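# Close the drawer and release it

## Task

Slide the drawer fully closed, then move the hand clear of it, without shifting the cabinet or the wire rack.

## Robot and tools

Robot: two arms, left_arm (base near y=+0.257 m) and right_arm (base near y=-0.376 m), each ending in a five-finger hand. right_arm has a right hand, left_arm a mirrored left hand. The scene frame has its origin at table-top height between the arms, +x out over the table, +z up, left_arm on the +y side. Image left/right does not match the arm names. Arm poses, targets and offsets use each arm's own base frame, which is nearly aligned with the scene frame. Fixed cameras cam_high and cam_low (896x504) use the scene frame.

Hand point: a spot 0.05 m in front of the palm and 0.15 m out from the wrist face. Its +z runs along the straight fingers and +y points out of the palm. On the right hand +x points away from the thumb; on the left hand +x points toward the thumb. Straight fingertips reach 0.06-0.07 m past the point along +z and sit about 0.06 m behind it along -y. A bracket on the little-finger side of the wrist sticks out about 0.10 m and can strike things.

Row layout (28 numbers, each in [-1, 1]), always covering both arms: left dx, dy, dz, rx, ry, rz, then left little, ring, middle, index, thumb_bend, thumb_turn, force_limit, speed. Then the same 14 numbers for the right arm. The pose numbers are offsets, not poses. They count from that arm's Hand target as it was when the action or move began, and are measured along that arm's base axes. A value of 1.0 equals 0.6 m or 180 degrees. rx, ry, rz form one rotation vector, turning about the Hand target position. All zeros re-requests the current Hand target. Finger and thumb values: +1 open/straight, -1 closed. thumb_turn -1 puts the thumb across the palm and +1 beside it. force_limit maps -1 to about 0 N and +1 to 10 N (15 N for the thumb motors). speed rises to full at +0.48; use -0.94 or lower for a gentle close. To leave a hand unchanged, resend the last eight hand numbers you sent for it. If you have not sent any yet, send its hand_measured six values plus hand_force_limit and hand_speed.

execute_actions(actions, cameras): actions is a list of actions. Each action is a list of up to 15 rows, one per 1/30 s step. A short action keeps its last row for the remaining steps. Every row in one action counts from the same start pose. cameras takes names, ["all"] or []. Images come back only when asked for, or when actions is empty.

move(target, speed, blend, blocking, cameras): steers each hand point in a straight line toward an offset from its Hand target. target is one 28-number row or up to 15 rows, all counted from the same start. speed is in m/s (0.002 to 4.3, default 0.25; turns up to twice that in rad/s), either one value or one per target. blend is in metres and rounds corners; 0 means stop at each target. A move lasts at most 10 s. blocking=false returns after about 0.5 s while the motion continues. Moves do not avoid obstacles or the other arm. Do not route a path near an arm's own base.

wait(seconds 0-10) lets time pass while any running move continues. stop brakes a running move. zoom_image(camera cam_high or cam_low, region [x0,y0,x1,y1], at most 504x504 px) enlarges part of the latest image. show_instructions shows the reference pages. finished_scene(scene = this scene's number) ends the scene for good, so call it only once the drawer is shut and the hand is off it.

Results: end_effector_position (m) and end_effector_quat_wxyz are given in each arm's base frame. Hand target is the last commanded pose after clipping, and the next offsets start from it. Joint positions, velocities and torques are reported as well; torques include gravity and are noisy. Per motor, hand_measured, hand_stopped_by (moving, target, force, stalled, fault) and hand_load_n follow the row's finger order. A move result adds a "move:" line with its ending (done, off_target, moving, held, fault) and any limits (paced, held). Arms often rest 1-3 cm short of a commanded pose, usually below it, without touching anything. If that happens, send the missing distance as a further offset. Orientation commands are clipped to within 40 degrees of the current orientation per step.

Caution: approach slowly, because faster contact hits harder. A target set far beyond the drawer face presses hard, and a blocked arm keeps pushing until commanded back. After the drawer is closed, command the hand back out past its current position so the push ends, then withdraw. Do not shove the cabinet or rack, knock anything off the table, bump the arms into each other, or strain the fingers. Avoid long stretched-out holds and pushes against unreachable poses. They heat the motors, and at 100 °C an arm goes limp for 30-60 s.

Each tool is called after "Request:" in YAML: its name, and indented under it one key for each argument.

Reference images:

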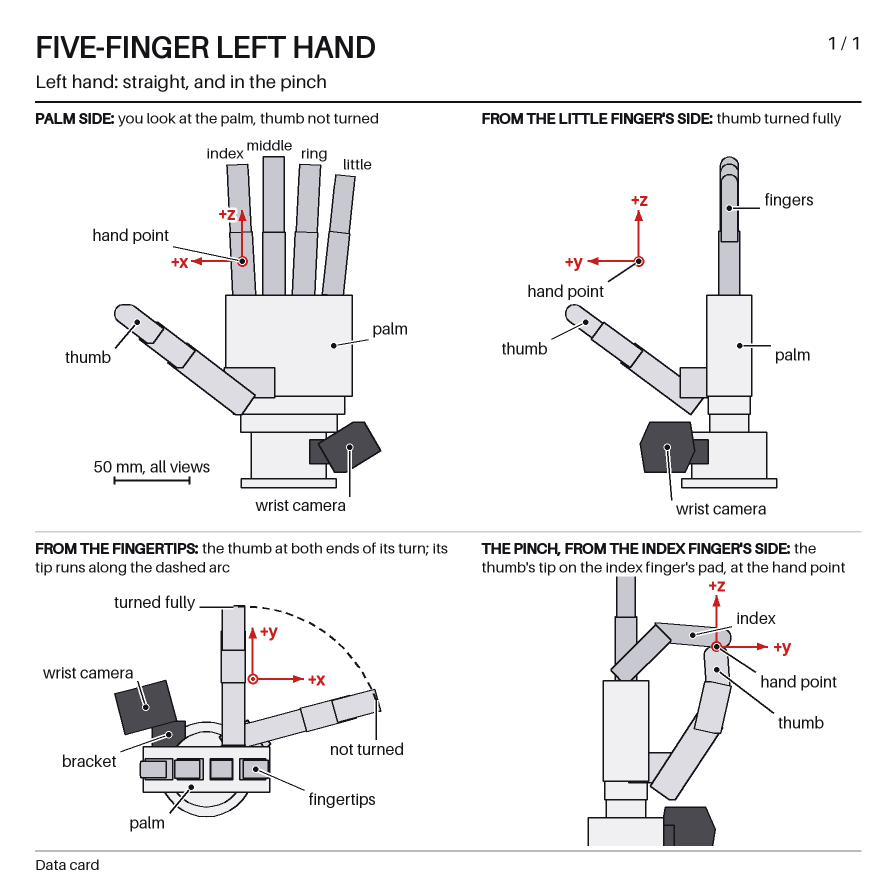

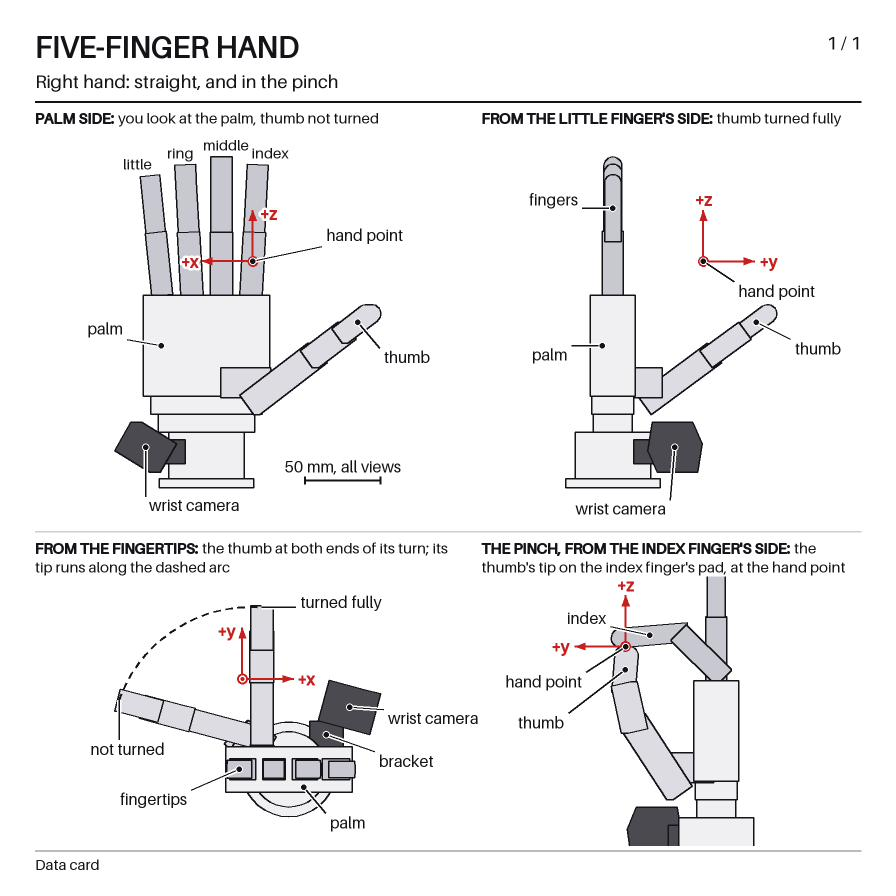

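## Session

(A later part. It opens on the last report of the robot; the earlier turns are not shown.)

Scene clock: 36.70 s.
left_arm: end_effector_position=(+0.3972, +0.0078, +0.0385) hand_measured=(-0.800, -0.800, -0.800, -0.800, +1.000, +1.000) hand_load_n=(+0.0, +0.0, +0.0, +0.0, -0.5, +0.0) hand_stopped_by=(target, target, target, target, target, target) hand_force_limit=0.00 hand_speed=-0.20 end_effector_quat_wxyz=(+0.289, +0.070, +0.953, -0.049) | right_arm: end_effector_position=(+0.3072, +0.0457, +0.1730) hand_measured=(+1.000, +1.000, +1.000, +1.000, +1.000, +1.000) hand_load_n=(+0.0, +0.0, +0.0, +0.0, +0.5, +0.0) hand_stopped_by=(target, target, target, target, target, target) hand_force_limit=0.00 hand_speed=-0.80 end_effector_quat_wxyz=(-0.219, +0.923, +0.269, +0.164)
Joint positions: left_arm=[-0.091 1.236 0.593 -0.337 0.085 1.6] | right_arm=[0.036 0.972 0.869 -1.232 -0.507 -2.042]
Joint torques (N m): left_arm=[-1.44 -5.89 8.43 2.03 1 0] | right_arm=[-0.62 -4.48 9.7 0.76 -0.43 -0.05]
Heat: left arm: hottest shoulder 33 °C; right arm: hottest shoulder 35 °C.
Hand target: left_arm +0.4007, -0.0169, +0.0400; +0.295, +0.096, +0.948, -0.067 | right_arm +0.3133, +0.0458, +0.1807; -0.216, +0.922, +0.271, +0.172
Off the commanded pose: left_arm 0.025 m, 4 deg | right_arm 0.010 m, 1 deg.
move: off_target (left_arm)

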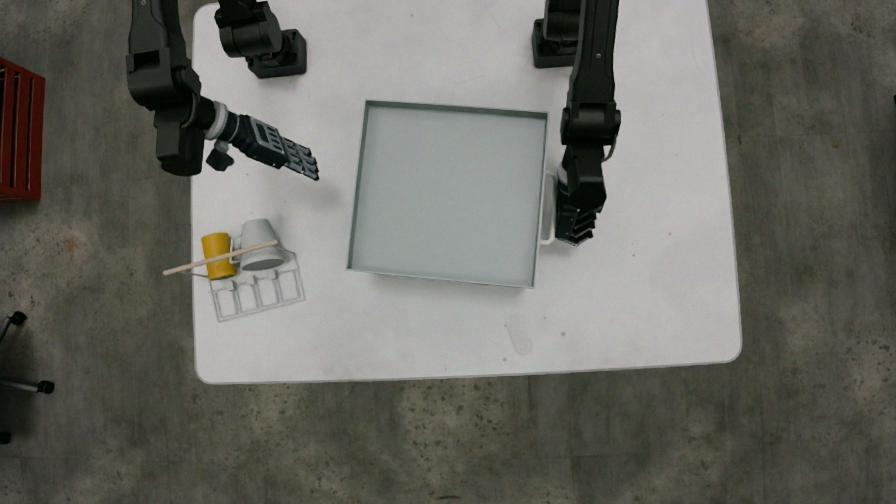

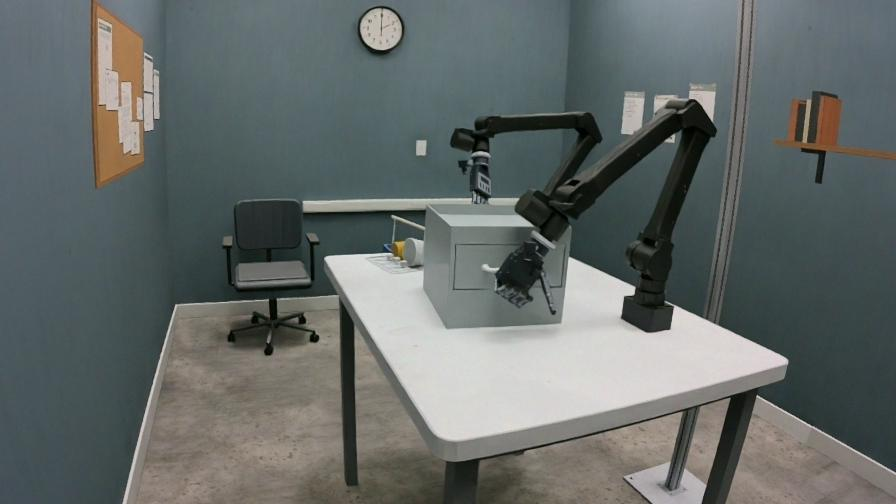

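Request:
move:
  target: [0.03,0.2,0,0,0,0,-0.8,-0.8,-0.8,-0.8,1,1,0,-0.2,0,0,0,0,0,0,1,1,1,1,1,1,0,-0.8]
  speed: 0.15
  cameras: ["all"]

Request:
zoom_image:
  camera: "cam_high"
  region: [340, 90, 580, 300]

Scene clock: 38.87 s.
left_arm: end_effector_position=(+0.4037, +0.0951, +0.0296) hand_measured=(-0.800, -0.800, -0.800, -0.800, +1.000, +1.000) hand_load_n=(+0.0, +0.0, +0.0, +0.0, -0.5, +0.0) hand_stopped_by=(target, target, target, target, target, target) hand_force_limit=0.00 hand_speed=-0.20 end_effector_quat_wxyz=(+0.286, +0.095, +0.951, -0.072) | right_arm: end_effector_position=(+0.3072, +0.0457, +0.1730) hand_measured=(+1.000, +1.000, +1.000, +1.000, +1.000, +1.000) hand_load_n=(+0.0, +0.0, +0.0, +0.0, +0.0, +0.0) hand_stopped_by=(target, target, target, target, target, target) hand_force_limit=0.00 hand_speed=-0.80 end_effector_quat_wxyz=(-0.219, +0.923, +0.269, +0.164)
Joint positions: left_arm=[0.22 1.294 0.624 -0.377 0.307 1.907] | right_arm=[0.036 0.972 0.869 -1.232 -0.507 -2.042]
Joint torques (N m): left_arm=[2.78 -4.54 11.84 1.29 0.4 0.13] | right_arm=[-0.09 -4.42 9.85 0.79 -0.42 -0.06]
Heat: left arm: hottest shoulder 33 °C; right arm: hottest shoulder 35 °C.
Hand target: left_arm +0.4187, +0.1032, +0.0401; +0.295, +0.096, +0.948, -0.067 | right_arm +0.3133, +0.0458, +0.1807; -0.216, +0.922, +0.271, +0.172
Off the commanded pose: left_arm 0.020 m, 1 deg | right_arm 0.010 m, 1 deg.
move: off_target (left_arm)

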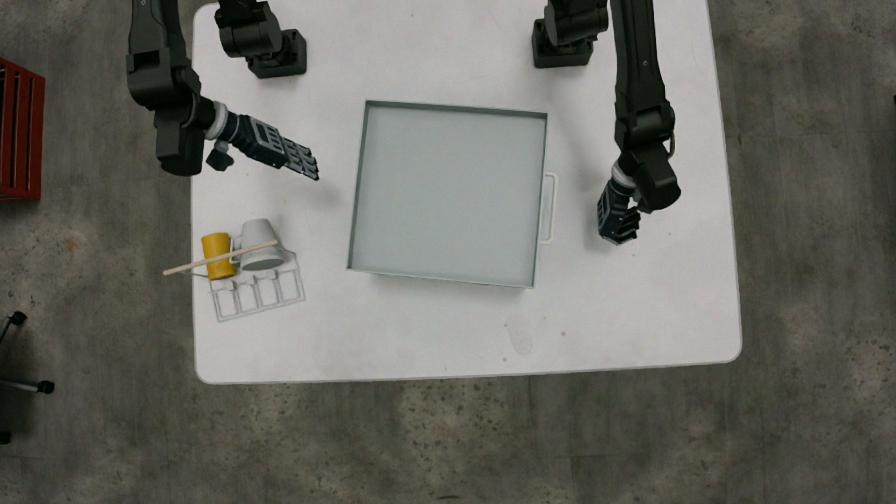

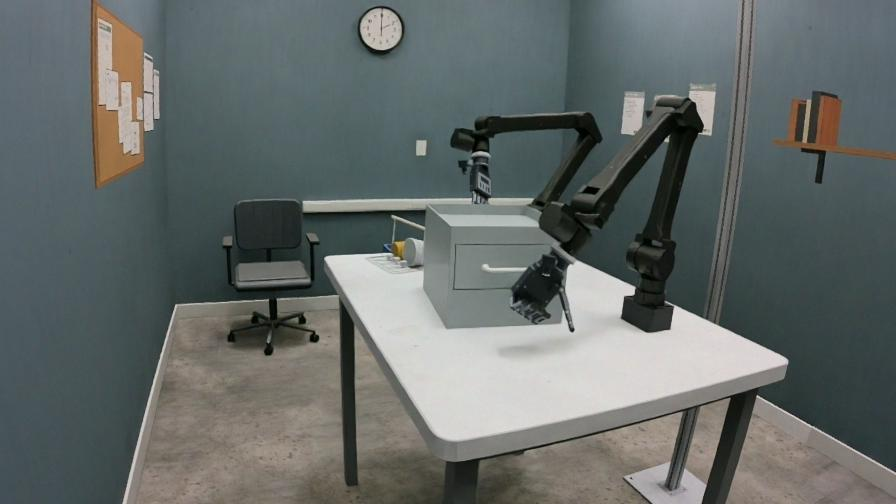

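Scaled by 2.100 from the camera's 896x504 image, which has a finer 1280x720 frame.

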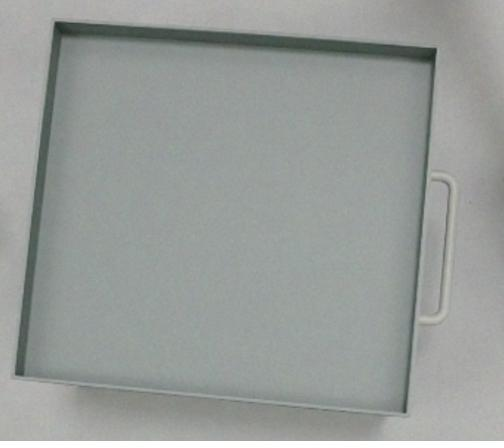

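Drawer closed, cabinet unmoved, hand clear.

Request:
finished_scene:
  scene: 1

The scene is finished: the task was done.


## Next scene

The same job, from a new start.

Reference images:

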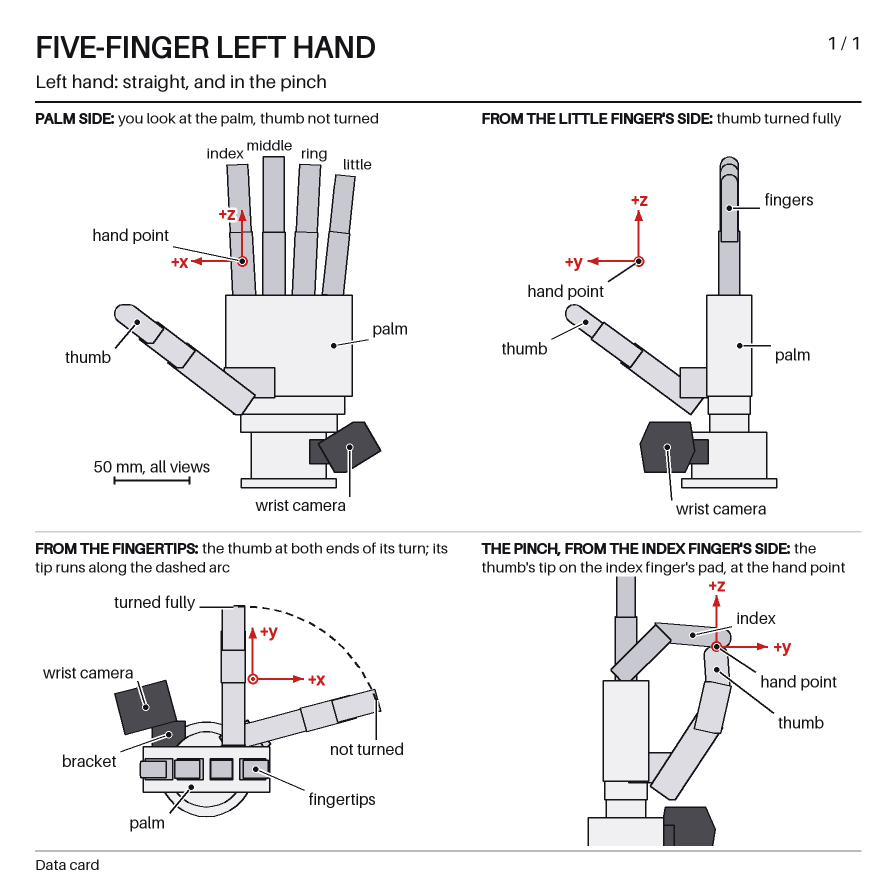

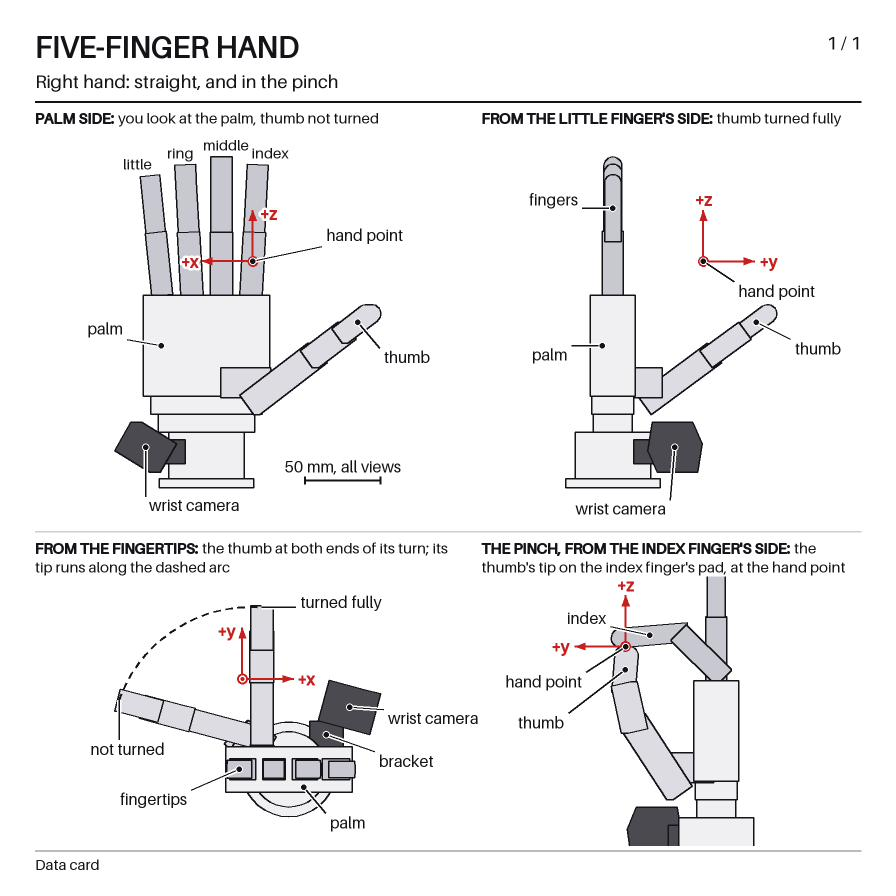

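Request:
execute_actions:
  actions: []

Scene clock: 0.00 s.
left_arm: end_effector_position=(+0.1406, +0.2064, +0.0933) hand_measured=(+1.000, +1.000, +1.000, +1.000, +1.000, +1.000) hand_load_n=(+0.0, +0.0, +0.0, +0.0, +0.0, +0.0) hand_stopped_by=(target, target, target, target, target, target) hand_force_limit=0.00 hand_speed=-0.80 end_effector_quat_wxyz=(+0.071, -0.523, +0.848, -0.040) | right_arm: end_effector_position=(+0.6517, +0.0158, +0.0923) hand_measured=(+1.000, +1.000, +1.000, +1.000, +1.000, +1.000) hand_load_n=(+0.0, +0.0, +0.0, +0.0, +0.0, +0.0) hand_stopped_by=(target, target, target, target, target, target) hand_force_limit=0.00 hand_speed=-0.80 end_effector_quat_wxyz=(+0.259, -0.322, +0.910, -0.018)
Joint positions: left_arm=[0.865 1.076 0.738 -1.121 0.119 1.323] | right_arm=[-0.132 1.852 1.443 -0.672 -0.197 0.808]
Joint velocities: within noise
Joint torques (N m): no reading
Motor temperatures (°C): left_arm=[31 31 30 28 29 28] | right_arm=[30 34 30 31 31 29]
Heat: left arm: hottest waist 31 °C; right arm: hottest shoulder 34 °C.
Hand target: left_arm +0.1455, +0.2121, +0.0993; +0.079, -0.523, +0.848, -0.037 | right_arm +0.6587, +0.0148, +0.0947; +0.263, -0.322, +0.909, -0.021

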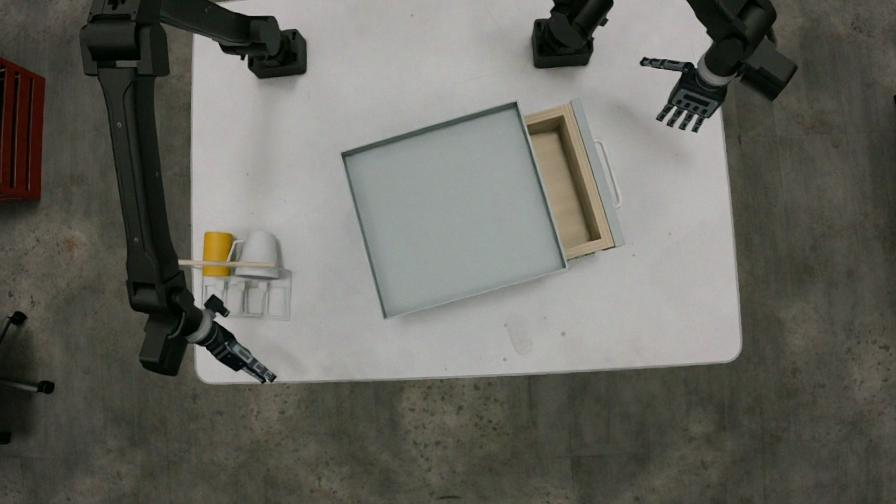

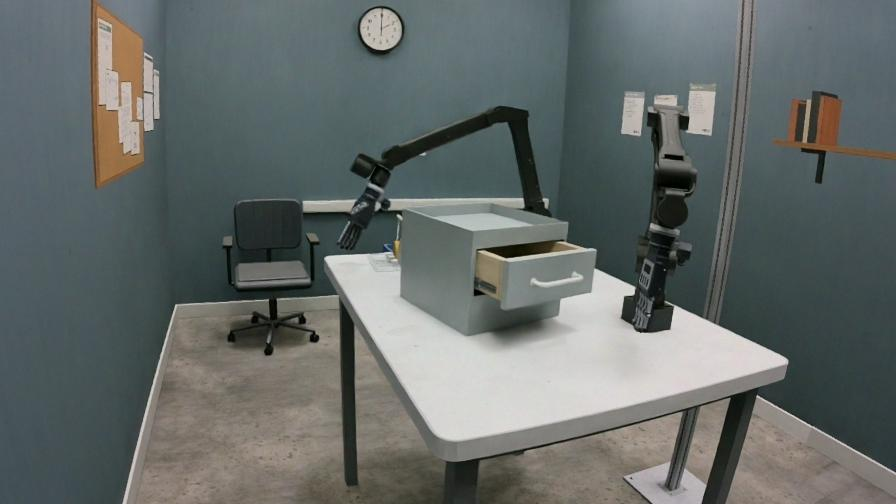

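Request:
zoom_image:
  camera: "cam_high"
  region: [500, 30, 740, 270]

Request:
zoom_image:
  camera: "cam_low"
  region: [440, 190, 700, 350]

Scaled by 2.100 from the camera's 896x504 image, which has a finer 1280x720 frame.

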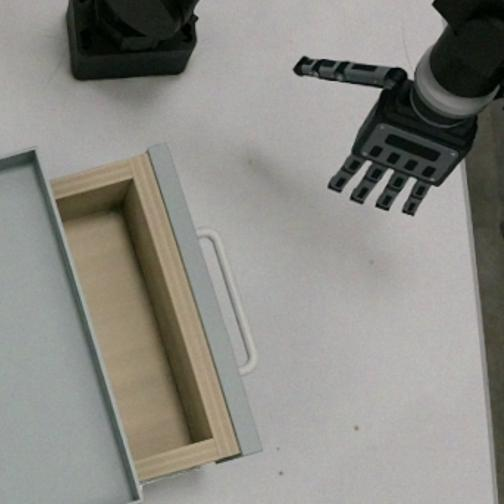

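Scaled by 1.938 from the camera's 896x504 image, which has a finer 1280x720 frame.

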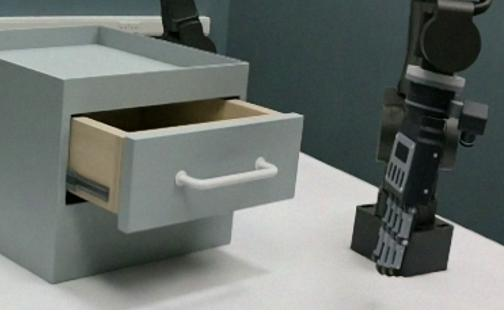

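Request:
move:
  target:
    - [0.25,0,0.02,0.0829,-0.0782,-0.2871,-0.8,-0.8,-0.8,-0.8,1,1,0,-0.2,0,0,0,0,0,0,1,1,1,1,1,1,0,-0.8]
    - [0.25,-0.055,-0.099,0.0829,-0.0782,-0.2871,-0.8,-0.8,-0.8,-0.8,1,1,0,-0.2,0,0,0,0,0,0,1,1,1,1,1,1,0,-0.8]
  speed: [0.25,0.15]
  blend: [0.02,0]
  cameras: ["all"]

Request:
zoom_image:
  camera: "cam_high"
  region: [500, 60, 740, 270]

Request:
zoom_image:
  camera: "cam_low"
  region: [440, 170, 680, 350]

Scene clock: 12.33 s.
left_arm: end_effector_position=(+0.2932, +0.1820, +0.0437) hand_measured=(-0.800, -0.800, -0.800, -0.800, +1.000, +1.000) hand_load_n=(+0.0, +0.0, +0.0, +0.0, +0.0, +0.0) hand_stopped_by=(target, target, target, target, target, target) hand_force_limit=0.00 hand_speed=-0.20 end_effector_quat_wxyz=(+0.222, -0.080, +0.972, -0.021) | right_arm: end_effector_position=(+0.6517, +0.0158, +0.0923) hand_measured=(+1.000, +1.000, +1.000, +1.000, +1.000, +1.000) hand_load_n=(+0.0, +0.0, +0.0, +0.0, +0.0, +0.0) hand_stopped_by=(target, target, target, target, target, target) hand_force_limit=0.00 hand_speed=-0.80 end_effector_quat_wxyz=(+0.259, -0.322, +0.910, -0.018)
Joint positions: left_arm=[0.485 1.128 0.585 -0.628 0.209 1.849] | right_arm=[-0.132 1.852 1.443 -0.672 -0.197 0.808]
Joint torques (N m): left_arm=[1.38 -3.43 8.81 1.74 0.13 -0.06] | right_arm=[-0.5 -16.91 9.89 1.32 -0.15 -0.05]
Heat: left arm: hottest waist 31 °C; right arm: hottest shoulder 34 °C.
Hand target: left_arm +0.2954, +0.1790, +0.0398; +0.220, -0.080, +0.972, -0.023 | right_arm +0.6587, +0.0148, +0.0947; +0.263, -0.322, +0.909, -0.021
Off the commanded pose: left_arm 0.005 m, 0 deg | right_arm 0.007 m, 1 deg.
move: done

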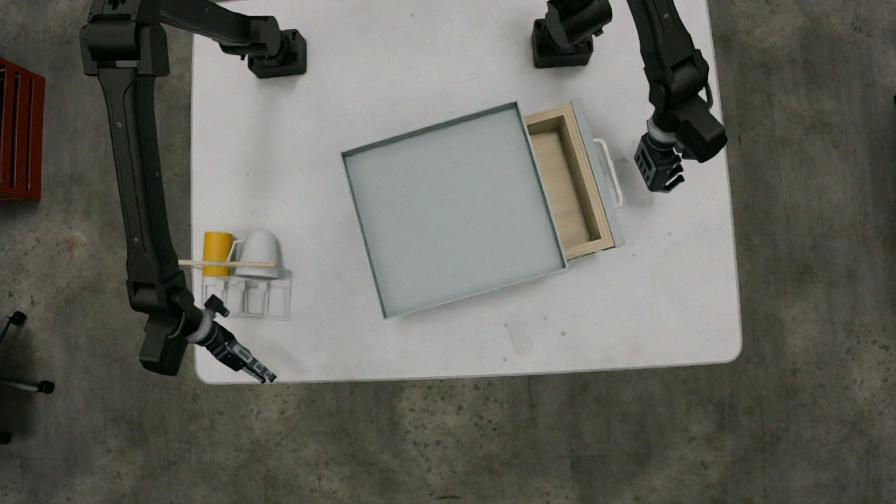

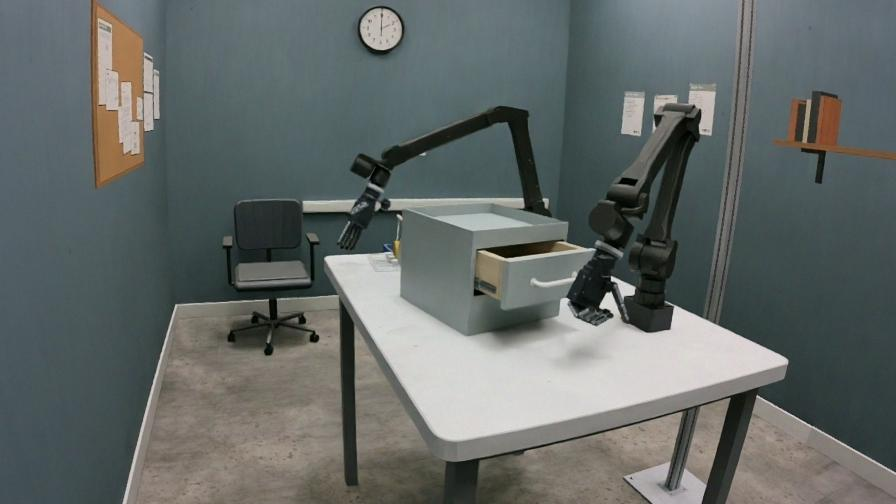

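Scaled by 2.100 from the camera's 896x504 image, which has a finer 1280x720 frame.

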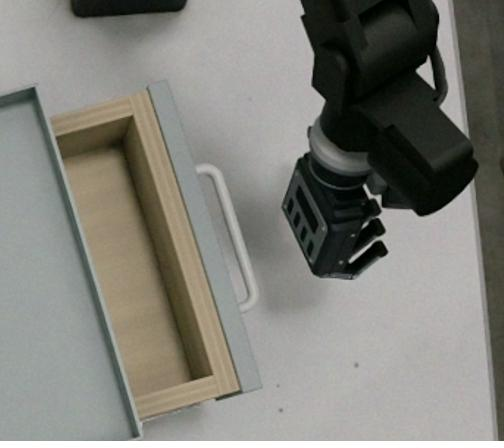

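Scaled by 2.100 from the camera's 896x504 image, which has a finer 1280x720 frame.

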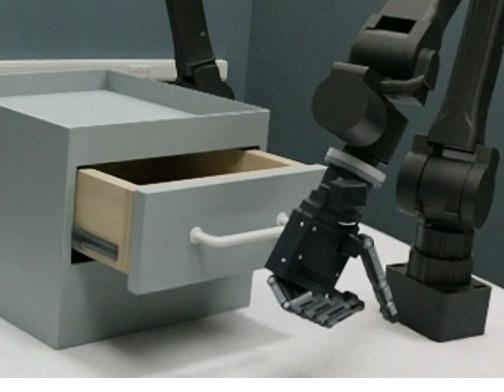

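Request:
move:
  target:
    - [0.0146,-0.082,0,0,0,0,-0.8,-0.8,-0.8,-0.8,1,1,0,-0.2,0,0,0,0,0,0,1,1,1,1,1,1,0,-0.8]
    - [0.0467,-0.2624,0,0,0,0,-0.8,-0.8,-0.8,-0.8,1,1,0,-0.2,0,0,0,0,0,0,1,1,1,1,1,1,0,-0.8]
  speed: [0.12,0.06]
  blend: [0.005,0]
  cameras: ["all"]

Request:
zoom_image:
  camera: "cam_high"
  region: [500, 60, 740, 270]

Request:
zoom_image:
  camera: "cam_low"
  region: [440, 170, 680, 350]

Scene clock: 17.57 s.
left_arm: end_effector_position=(+0.3111, +0.0335, +0.0361) hand_measured=(-0.800, -0.800, -0.800, -0.800, +1.000, +1.000) hand_load_n=(+0.0, +0.0, +0.0, +0.0, +0.0, +0.0) hand_stopped_by=(target, target, target, target, target, target) hand_force_limit=0.00 hand_speed=-0.20 end_effector_quat_wxyz=(+0.213, -0.097, +0.972, -0.014) | right_arm: end_effector_position=(+0.6517, +0.0158, +0.0923) hand_measured=(+1.000, +1.000, +1.000, +1.000, +1.000, +1.000) hand_load_n=(+0.0, +0.0, +0.0, +0.0, +0.0, +0.0) hand_stopped_by=(target, target, target, target, target, target) hand_force_limit=0.00 hand_speed=-0.80 end_effector_quat_wxyz=(+0.259, -0.322, +0.910, -0.018)
Joint positions: left_arm=[-0.082 1.113 0.551 -0.581 -0.049 1.301] | right_arm=[-0.132 1.852 1.443 -0.672 -0.197 0.808]
Joint torques (N m): left_arm=[-0.5 -2.78 10.82 1.57 0.42 0.08] | right_arm=[-0.67 -17.03 9.76 1.31 -0.2 -0.06]
Heat: left arm: hottest waist 31 °C; right arm: hottest shoulder 34 °C.
Hand target: left_arm +0.3236, +0.0216, +0.0400; +0.220, -0.080, +0.972, -0.023 | right_arm +0.6587, +0.0148, +0.0947; +0.263, -0.322, +0.909, -0.021
Off the commanded pose: left_arm 0.018 m, 2 deg | right_arm 0.007 m, 1 deg.
move: off_target (left_arm)

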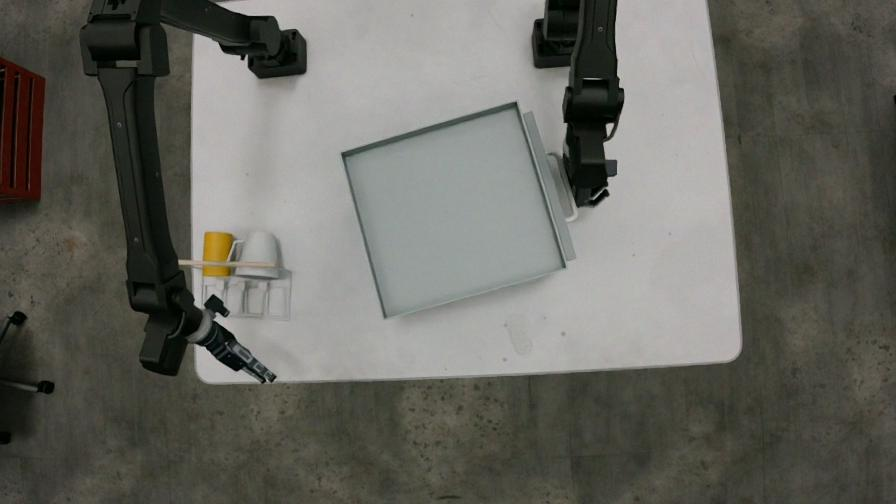

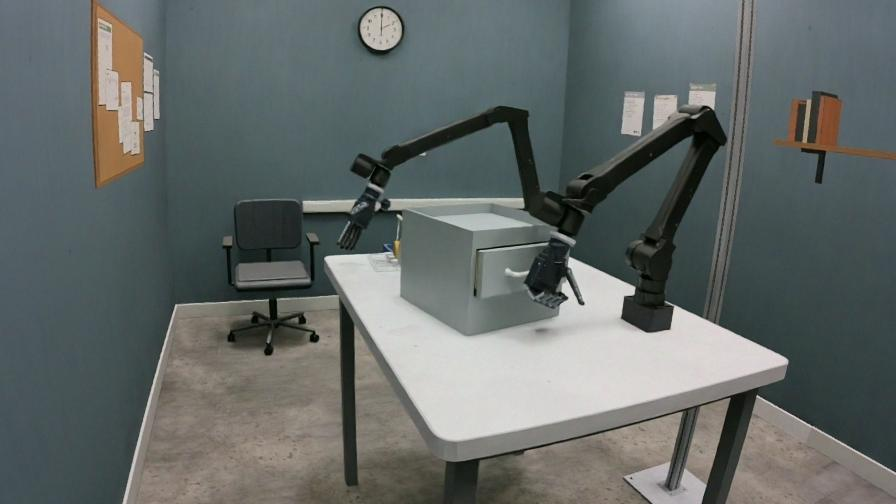

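Scaled by 2.100 from the camera's 896x504 image, which has a finer 1280x720 frame.

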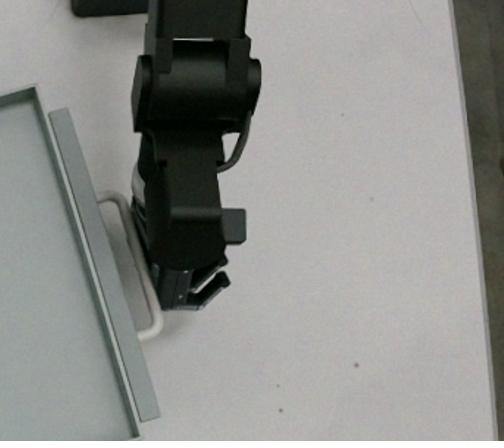

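Scaled by 2.100 from the camera's 896x504 image, which has a finer 1280x720 frame.

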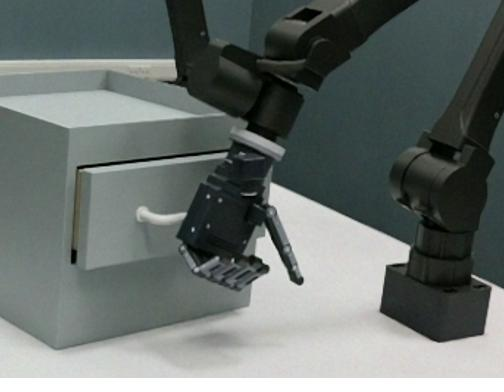

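Request:
move:
  target: [0.005,-0.0295,0,0,0,0,-0.8,-0.8,-0.8,-0.8,1,1,0,-0.2,0,0,0,0,0,0,1,1,1,1,1,1,0,-0.8]
  speed: 0.05
  cameras: ["all"]

Request:
zoom_image:
  camera: "cam_high"
  region: [500, 60, 740, 270]

Request:
zoom_image:
  camera: "cam_low"
  region: [440, 200, 580, 340]

Scene clock: 19.67 s.
left_arm: end_effector_position=(+0.3082, +0.0177, +0.0316) hand_measured=(-0.800, -0.800, -0.800, -0.800, +1.000, +1.000) hand_load_n=(+0.0, +0.5, +0.0, +0.0, +0.0, +0.0) hand_stopped_by=(target, target, target, target, target, target) hand_force_limit=0.00 hand_speed=-0.20 end_effector_quat_wxyz=(+0.207, -0.097, +0.973, -0.011) | right_arm: end_effector_position=(+0.6517, +0.0158, +0.0923) hand_measured=(+1.000, +1.000, +1.000, +1.000, +1.000, +1.000) hand_load_n=(+0.0, +0.0, -0.5, +0.0, +0.0, -0.5) hand_stopped_by=(target, target, target, target, target, target) hand_force_limit=0.00 hand_speed=-0.80 end_effector_quat_wxyz=(+0.259, -0.322, +0.910, -0.018)
Joint positions: left_arm=[-0.142 1.13 0.551 -0.581 -0.076 1.245] | right_arm=[-0.132 1.852 1.443 -0.672 -0.197 0.808]
Joint torques (N m): left_arm=[-0.62 -3.14 11.97 1.69 0.45 0.06] | right_arm=[-0.38 -16.79 9.74 1.36 -0.17 -0.06]
Heat: left arm: hottest waist 31 °C; right arm: hottest shoulder 34 °C.
Hand target: left_arm +0.3265, +0.0039, +0.0399; +0.220, -0.080, +0.972, -0.023 | right_arm +0.6587, +0.0148, +0.0947; +0.263, -0.322, +0.909, -0.021
Off the commanded pose: left_arm 0.024 m, 3 deg | right_arm 0.007 m, 1 deg.
move: off_target (left_arm)

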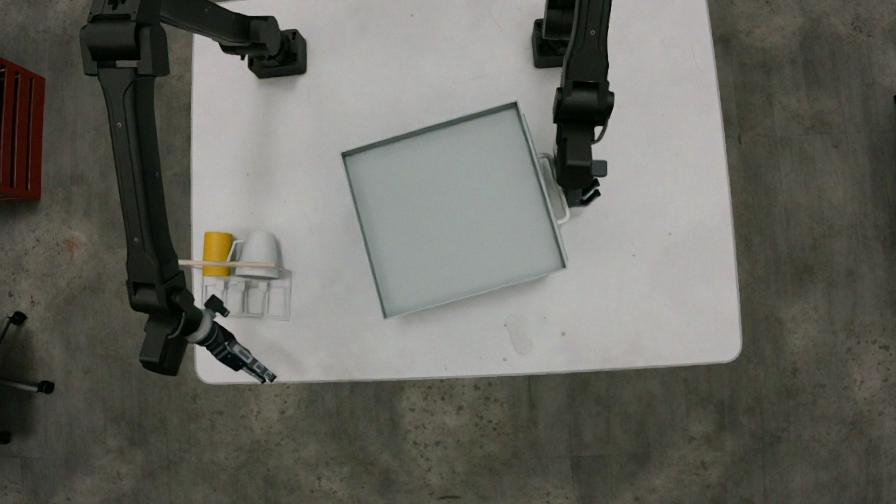

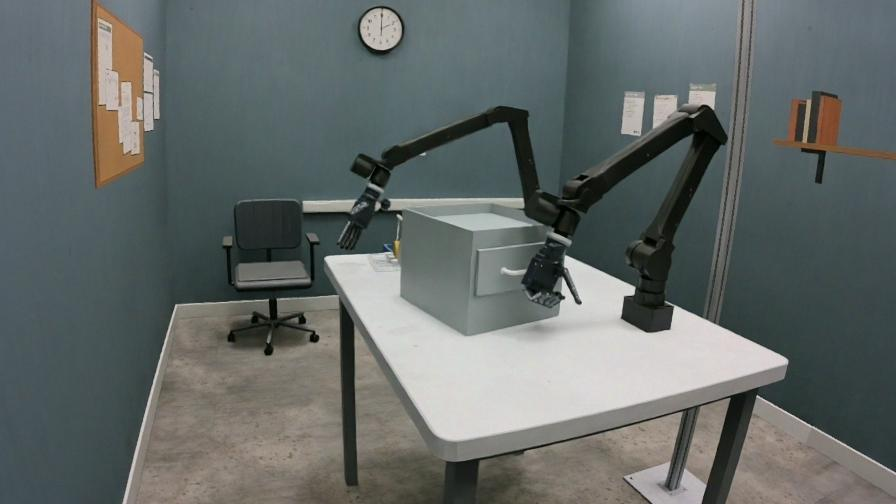

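Scaled by 2.100 from the camera's 896x504 image, which has a finer 1280x720 frame.

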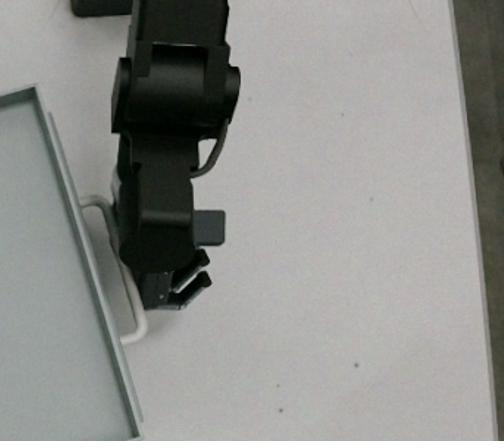

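Scaled by 3.600 from the camera's 896x504 image, which has a finer 1280x720 frame.

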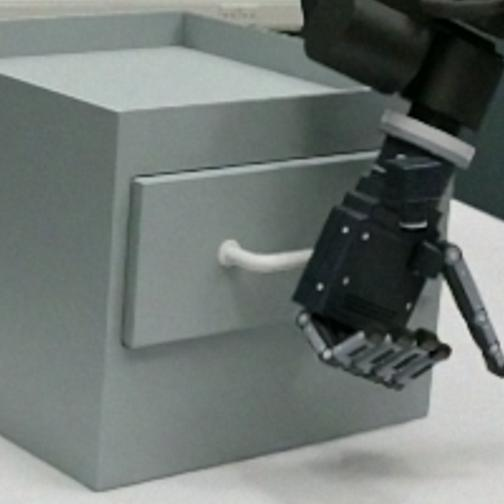

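Request:
move:
  target: [0.0035,-0.0197,0.006,0,0,0,-0.8,-0.8,-0.8,-0.8,1,1,0,-0.2,0,0,0,0,0,0,1,1,1,1,1,1,0,-0.8]
  speed: 0.04
  cameras: ["all"]

Request:
zoom_image:
  camera: "cam_high"
  region: [500, 80, 620, 200]

Request:
zoom_image:
  camera: "cam_low"
  region: [440, 200, 580, 340]

Scene clock: 21.40 s.
left_arm: end_effector_position=(+0.3089, +0.0075, +0.0313) hand_measured=(-0.800, -0.800, -0.800, -0.800, +1.000, +1.000) hand_load_n=(+0.0, +0.0, +0.0, +0.0, +0.0, +0.0) hand_stopped_by=(target, target, target, target, target, target) hand_force_limit=0.00 hand_speed=-0.20 end_effector_quat_wxyz=(+0.207, -0.098, +0.973, -0.010) | right_arm: end_effector_position=(+0.6517, +0.0158, +0.0923) hand_measured=(+1.000, +1.000, +1.000, +1.000, +1.000, +1.000) hand_load_n=(+0.0, +0.0, +0.0, +0.0, +0.0, +0.0) hand_stopped_by=(target, target, target, target, target, target) hand_force_limit=0.00 hand_speed=-0.80 end_effector_quat_wxyz=(+0.259, -0.322, +0.910, -0.018)
Joint positions: left_arm=[-0.18 1.14 0.558 -0.581 -0.093 1.208] | right_arm=[-0.132 1.852 1.443 -0.672 -0.197 0.808]
Joint torques (N m): left_arm=[-1.26 -3.43 12.7 1.16 0.42 0.09] | right_arm=[-0.26 -17.08 9.95 1.37 -0.16 -0.07]
Heat: left arm: hottest waist 31 °C; right arm: hottest shoulder 34 °C.
Hand target: left_arm +0.3285, -0.0079, +0.0434; +0.220, -0.080, +0.972, -0.023 | right_arm +0.6587, +0.0148, +0.0947; +0.263, -0.322, +0.909, -0.021
Off the commanded pose: left_arm 0.028 m, 3 deg | right_arm 0.007 m, 1 deg.
move: off_target (left_arm)

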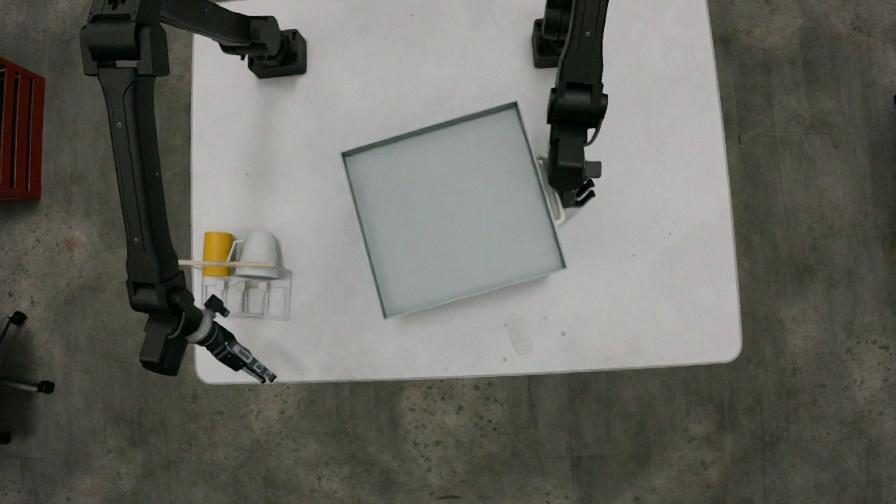

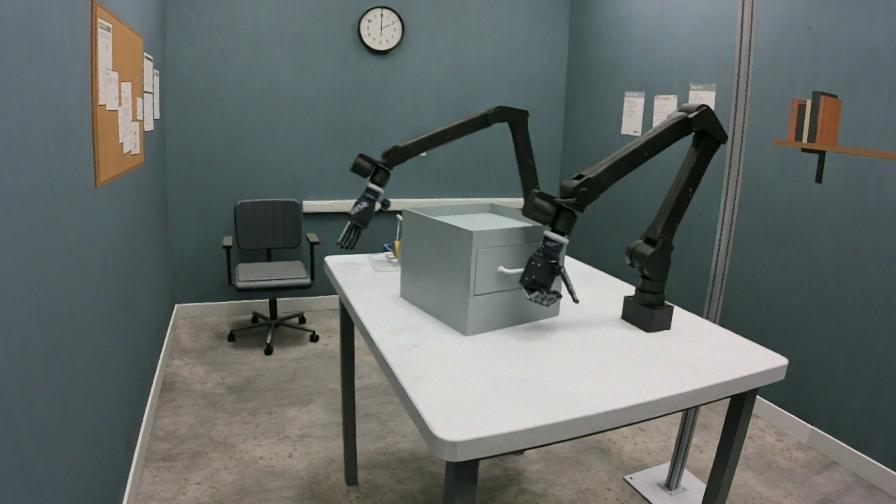

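Scaled by 4.200 from the camera's 896x504 image, which has a finer 1280x720 frame.

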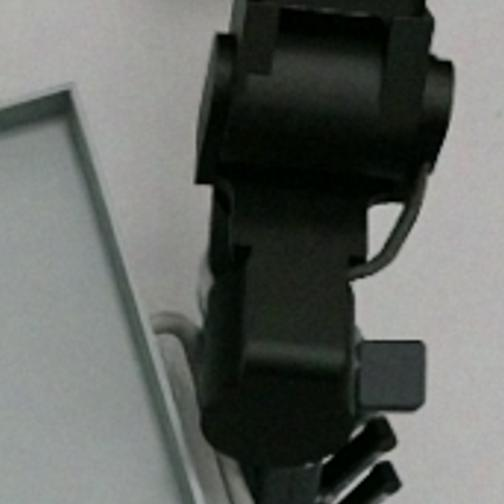

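Scaled by 3.600 from the camera's 896x504 image, which has a finer 1280x720 frame.

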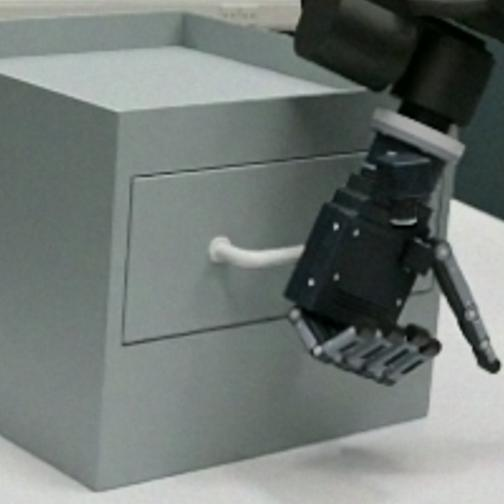

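Request:
move:
  target: [0.0015,-0.011,0,0,0,0,-0.8,-0.8,-0.8,-0.8,1,1,0,-0.2,0,0,0,0,0,0,1,1,1,1,1,1,0,-0.8]
  speed: 0.03
  cameras: ["all"]

Request:
zoom_image:
  camera: "cam_low"
  region: [460, 210, 560, 310]

Scene clock: 22.87 s.
left_arm: end_effector_position=(+0.3083, +0.0061, +0.0316) hand_measured=(-0.800, -0.800, -0.800, -0.800, +1.000, +1.000) hand_load_n=(+0.0, +0.0, +0.0, +0.5, +0.0, +0.0) hand_stopped_by=(target, target, target, target, target, target) hand_force_limit=0.00 hand_speed=-0.20 end_effector_quat_wxyz=(+0.208, -0.105, +0.972, -0.006) | right_arm: end_effector_position=(+0.6517, +0.0158, +0.0923) hand_measured=(+1.000, +1.000, +1.000, +1.000, +1.000, +1.000) hand_load_n=(+0.0, +0.0, +0.0, +0.0, +0.0, +0.0) hand_stopped_by=(target, target, target, target, target, target) hand_force_limit=0.00 hand_speed=-0.80 end_effector_quat_wxyz=(+0.259, -0.322, +0.910, -0.018)
Joint positions: left_arm=[-0.192 1.142 0.558 -0.581 -0.11 1.186] | right_arm=[-0.132 1.852 1.443 -0.672 -0.197 0.808]
Joint torques (N m): left_arm=[-1.38 -3.02 12.89 1.05 0.66 0.07] | right_arm=[-0.73 -16.5 9.91 1.33 -0.16 -0.06]
Heat: left arm: hottest waist 31 °C; right arm: hottest shoulder 34 °C.
Hand target: left_arm +0.3295, -0.0146, +0.0435; +0.220, -0.080, +0.972, -0.023 | right_arm +0.6587, +0.0148, +0.0947; +0.263, -0.322, +0.909, -0.021
Off the commanded pose: left_arm 0.032 m, 4 deg | right_arm 0.007 m, 1 deg.
move: off_target (left_arm)

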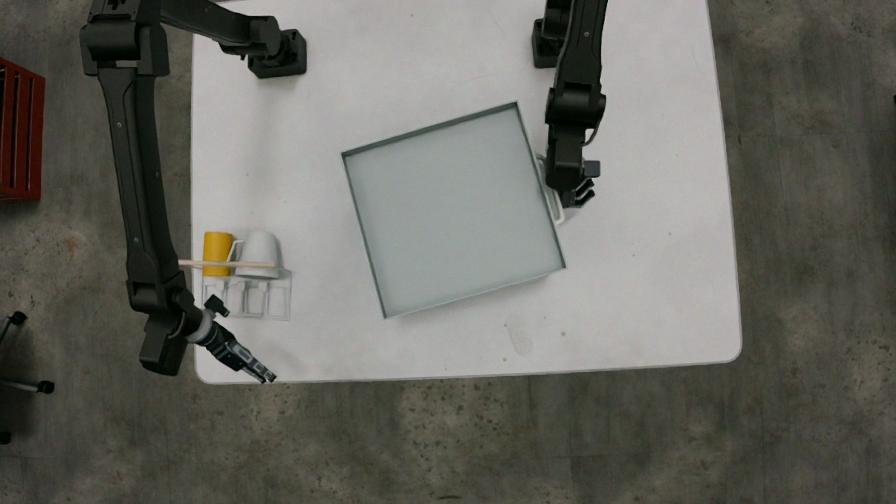

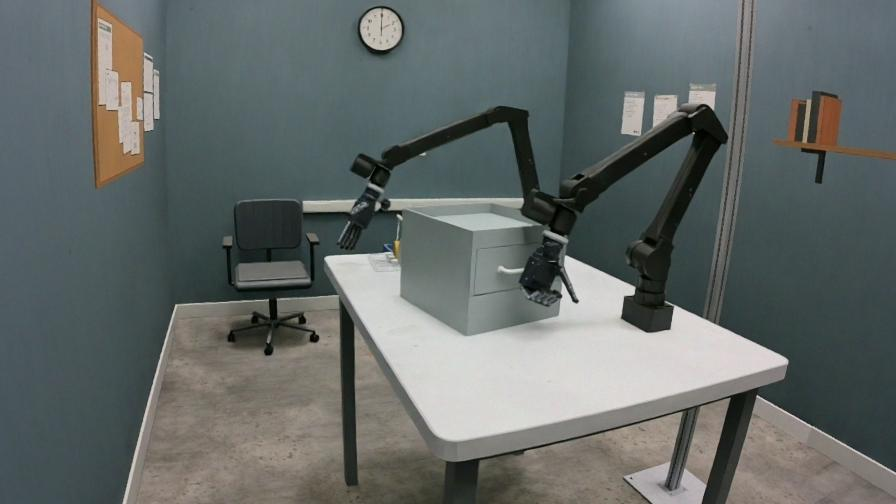

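Scaled by 5.040 from the camera's 896x504 image, which has a finer 1280x720 frame.

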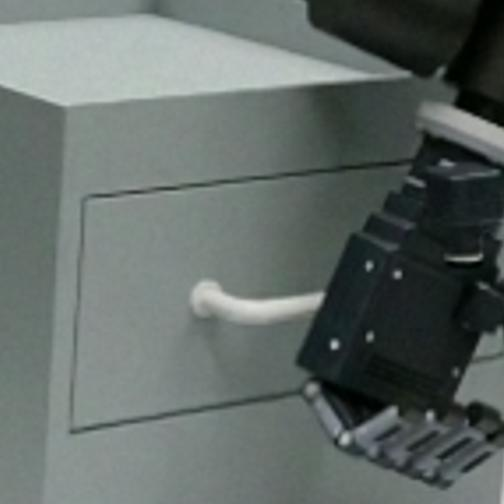

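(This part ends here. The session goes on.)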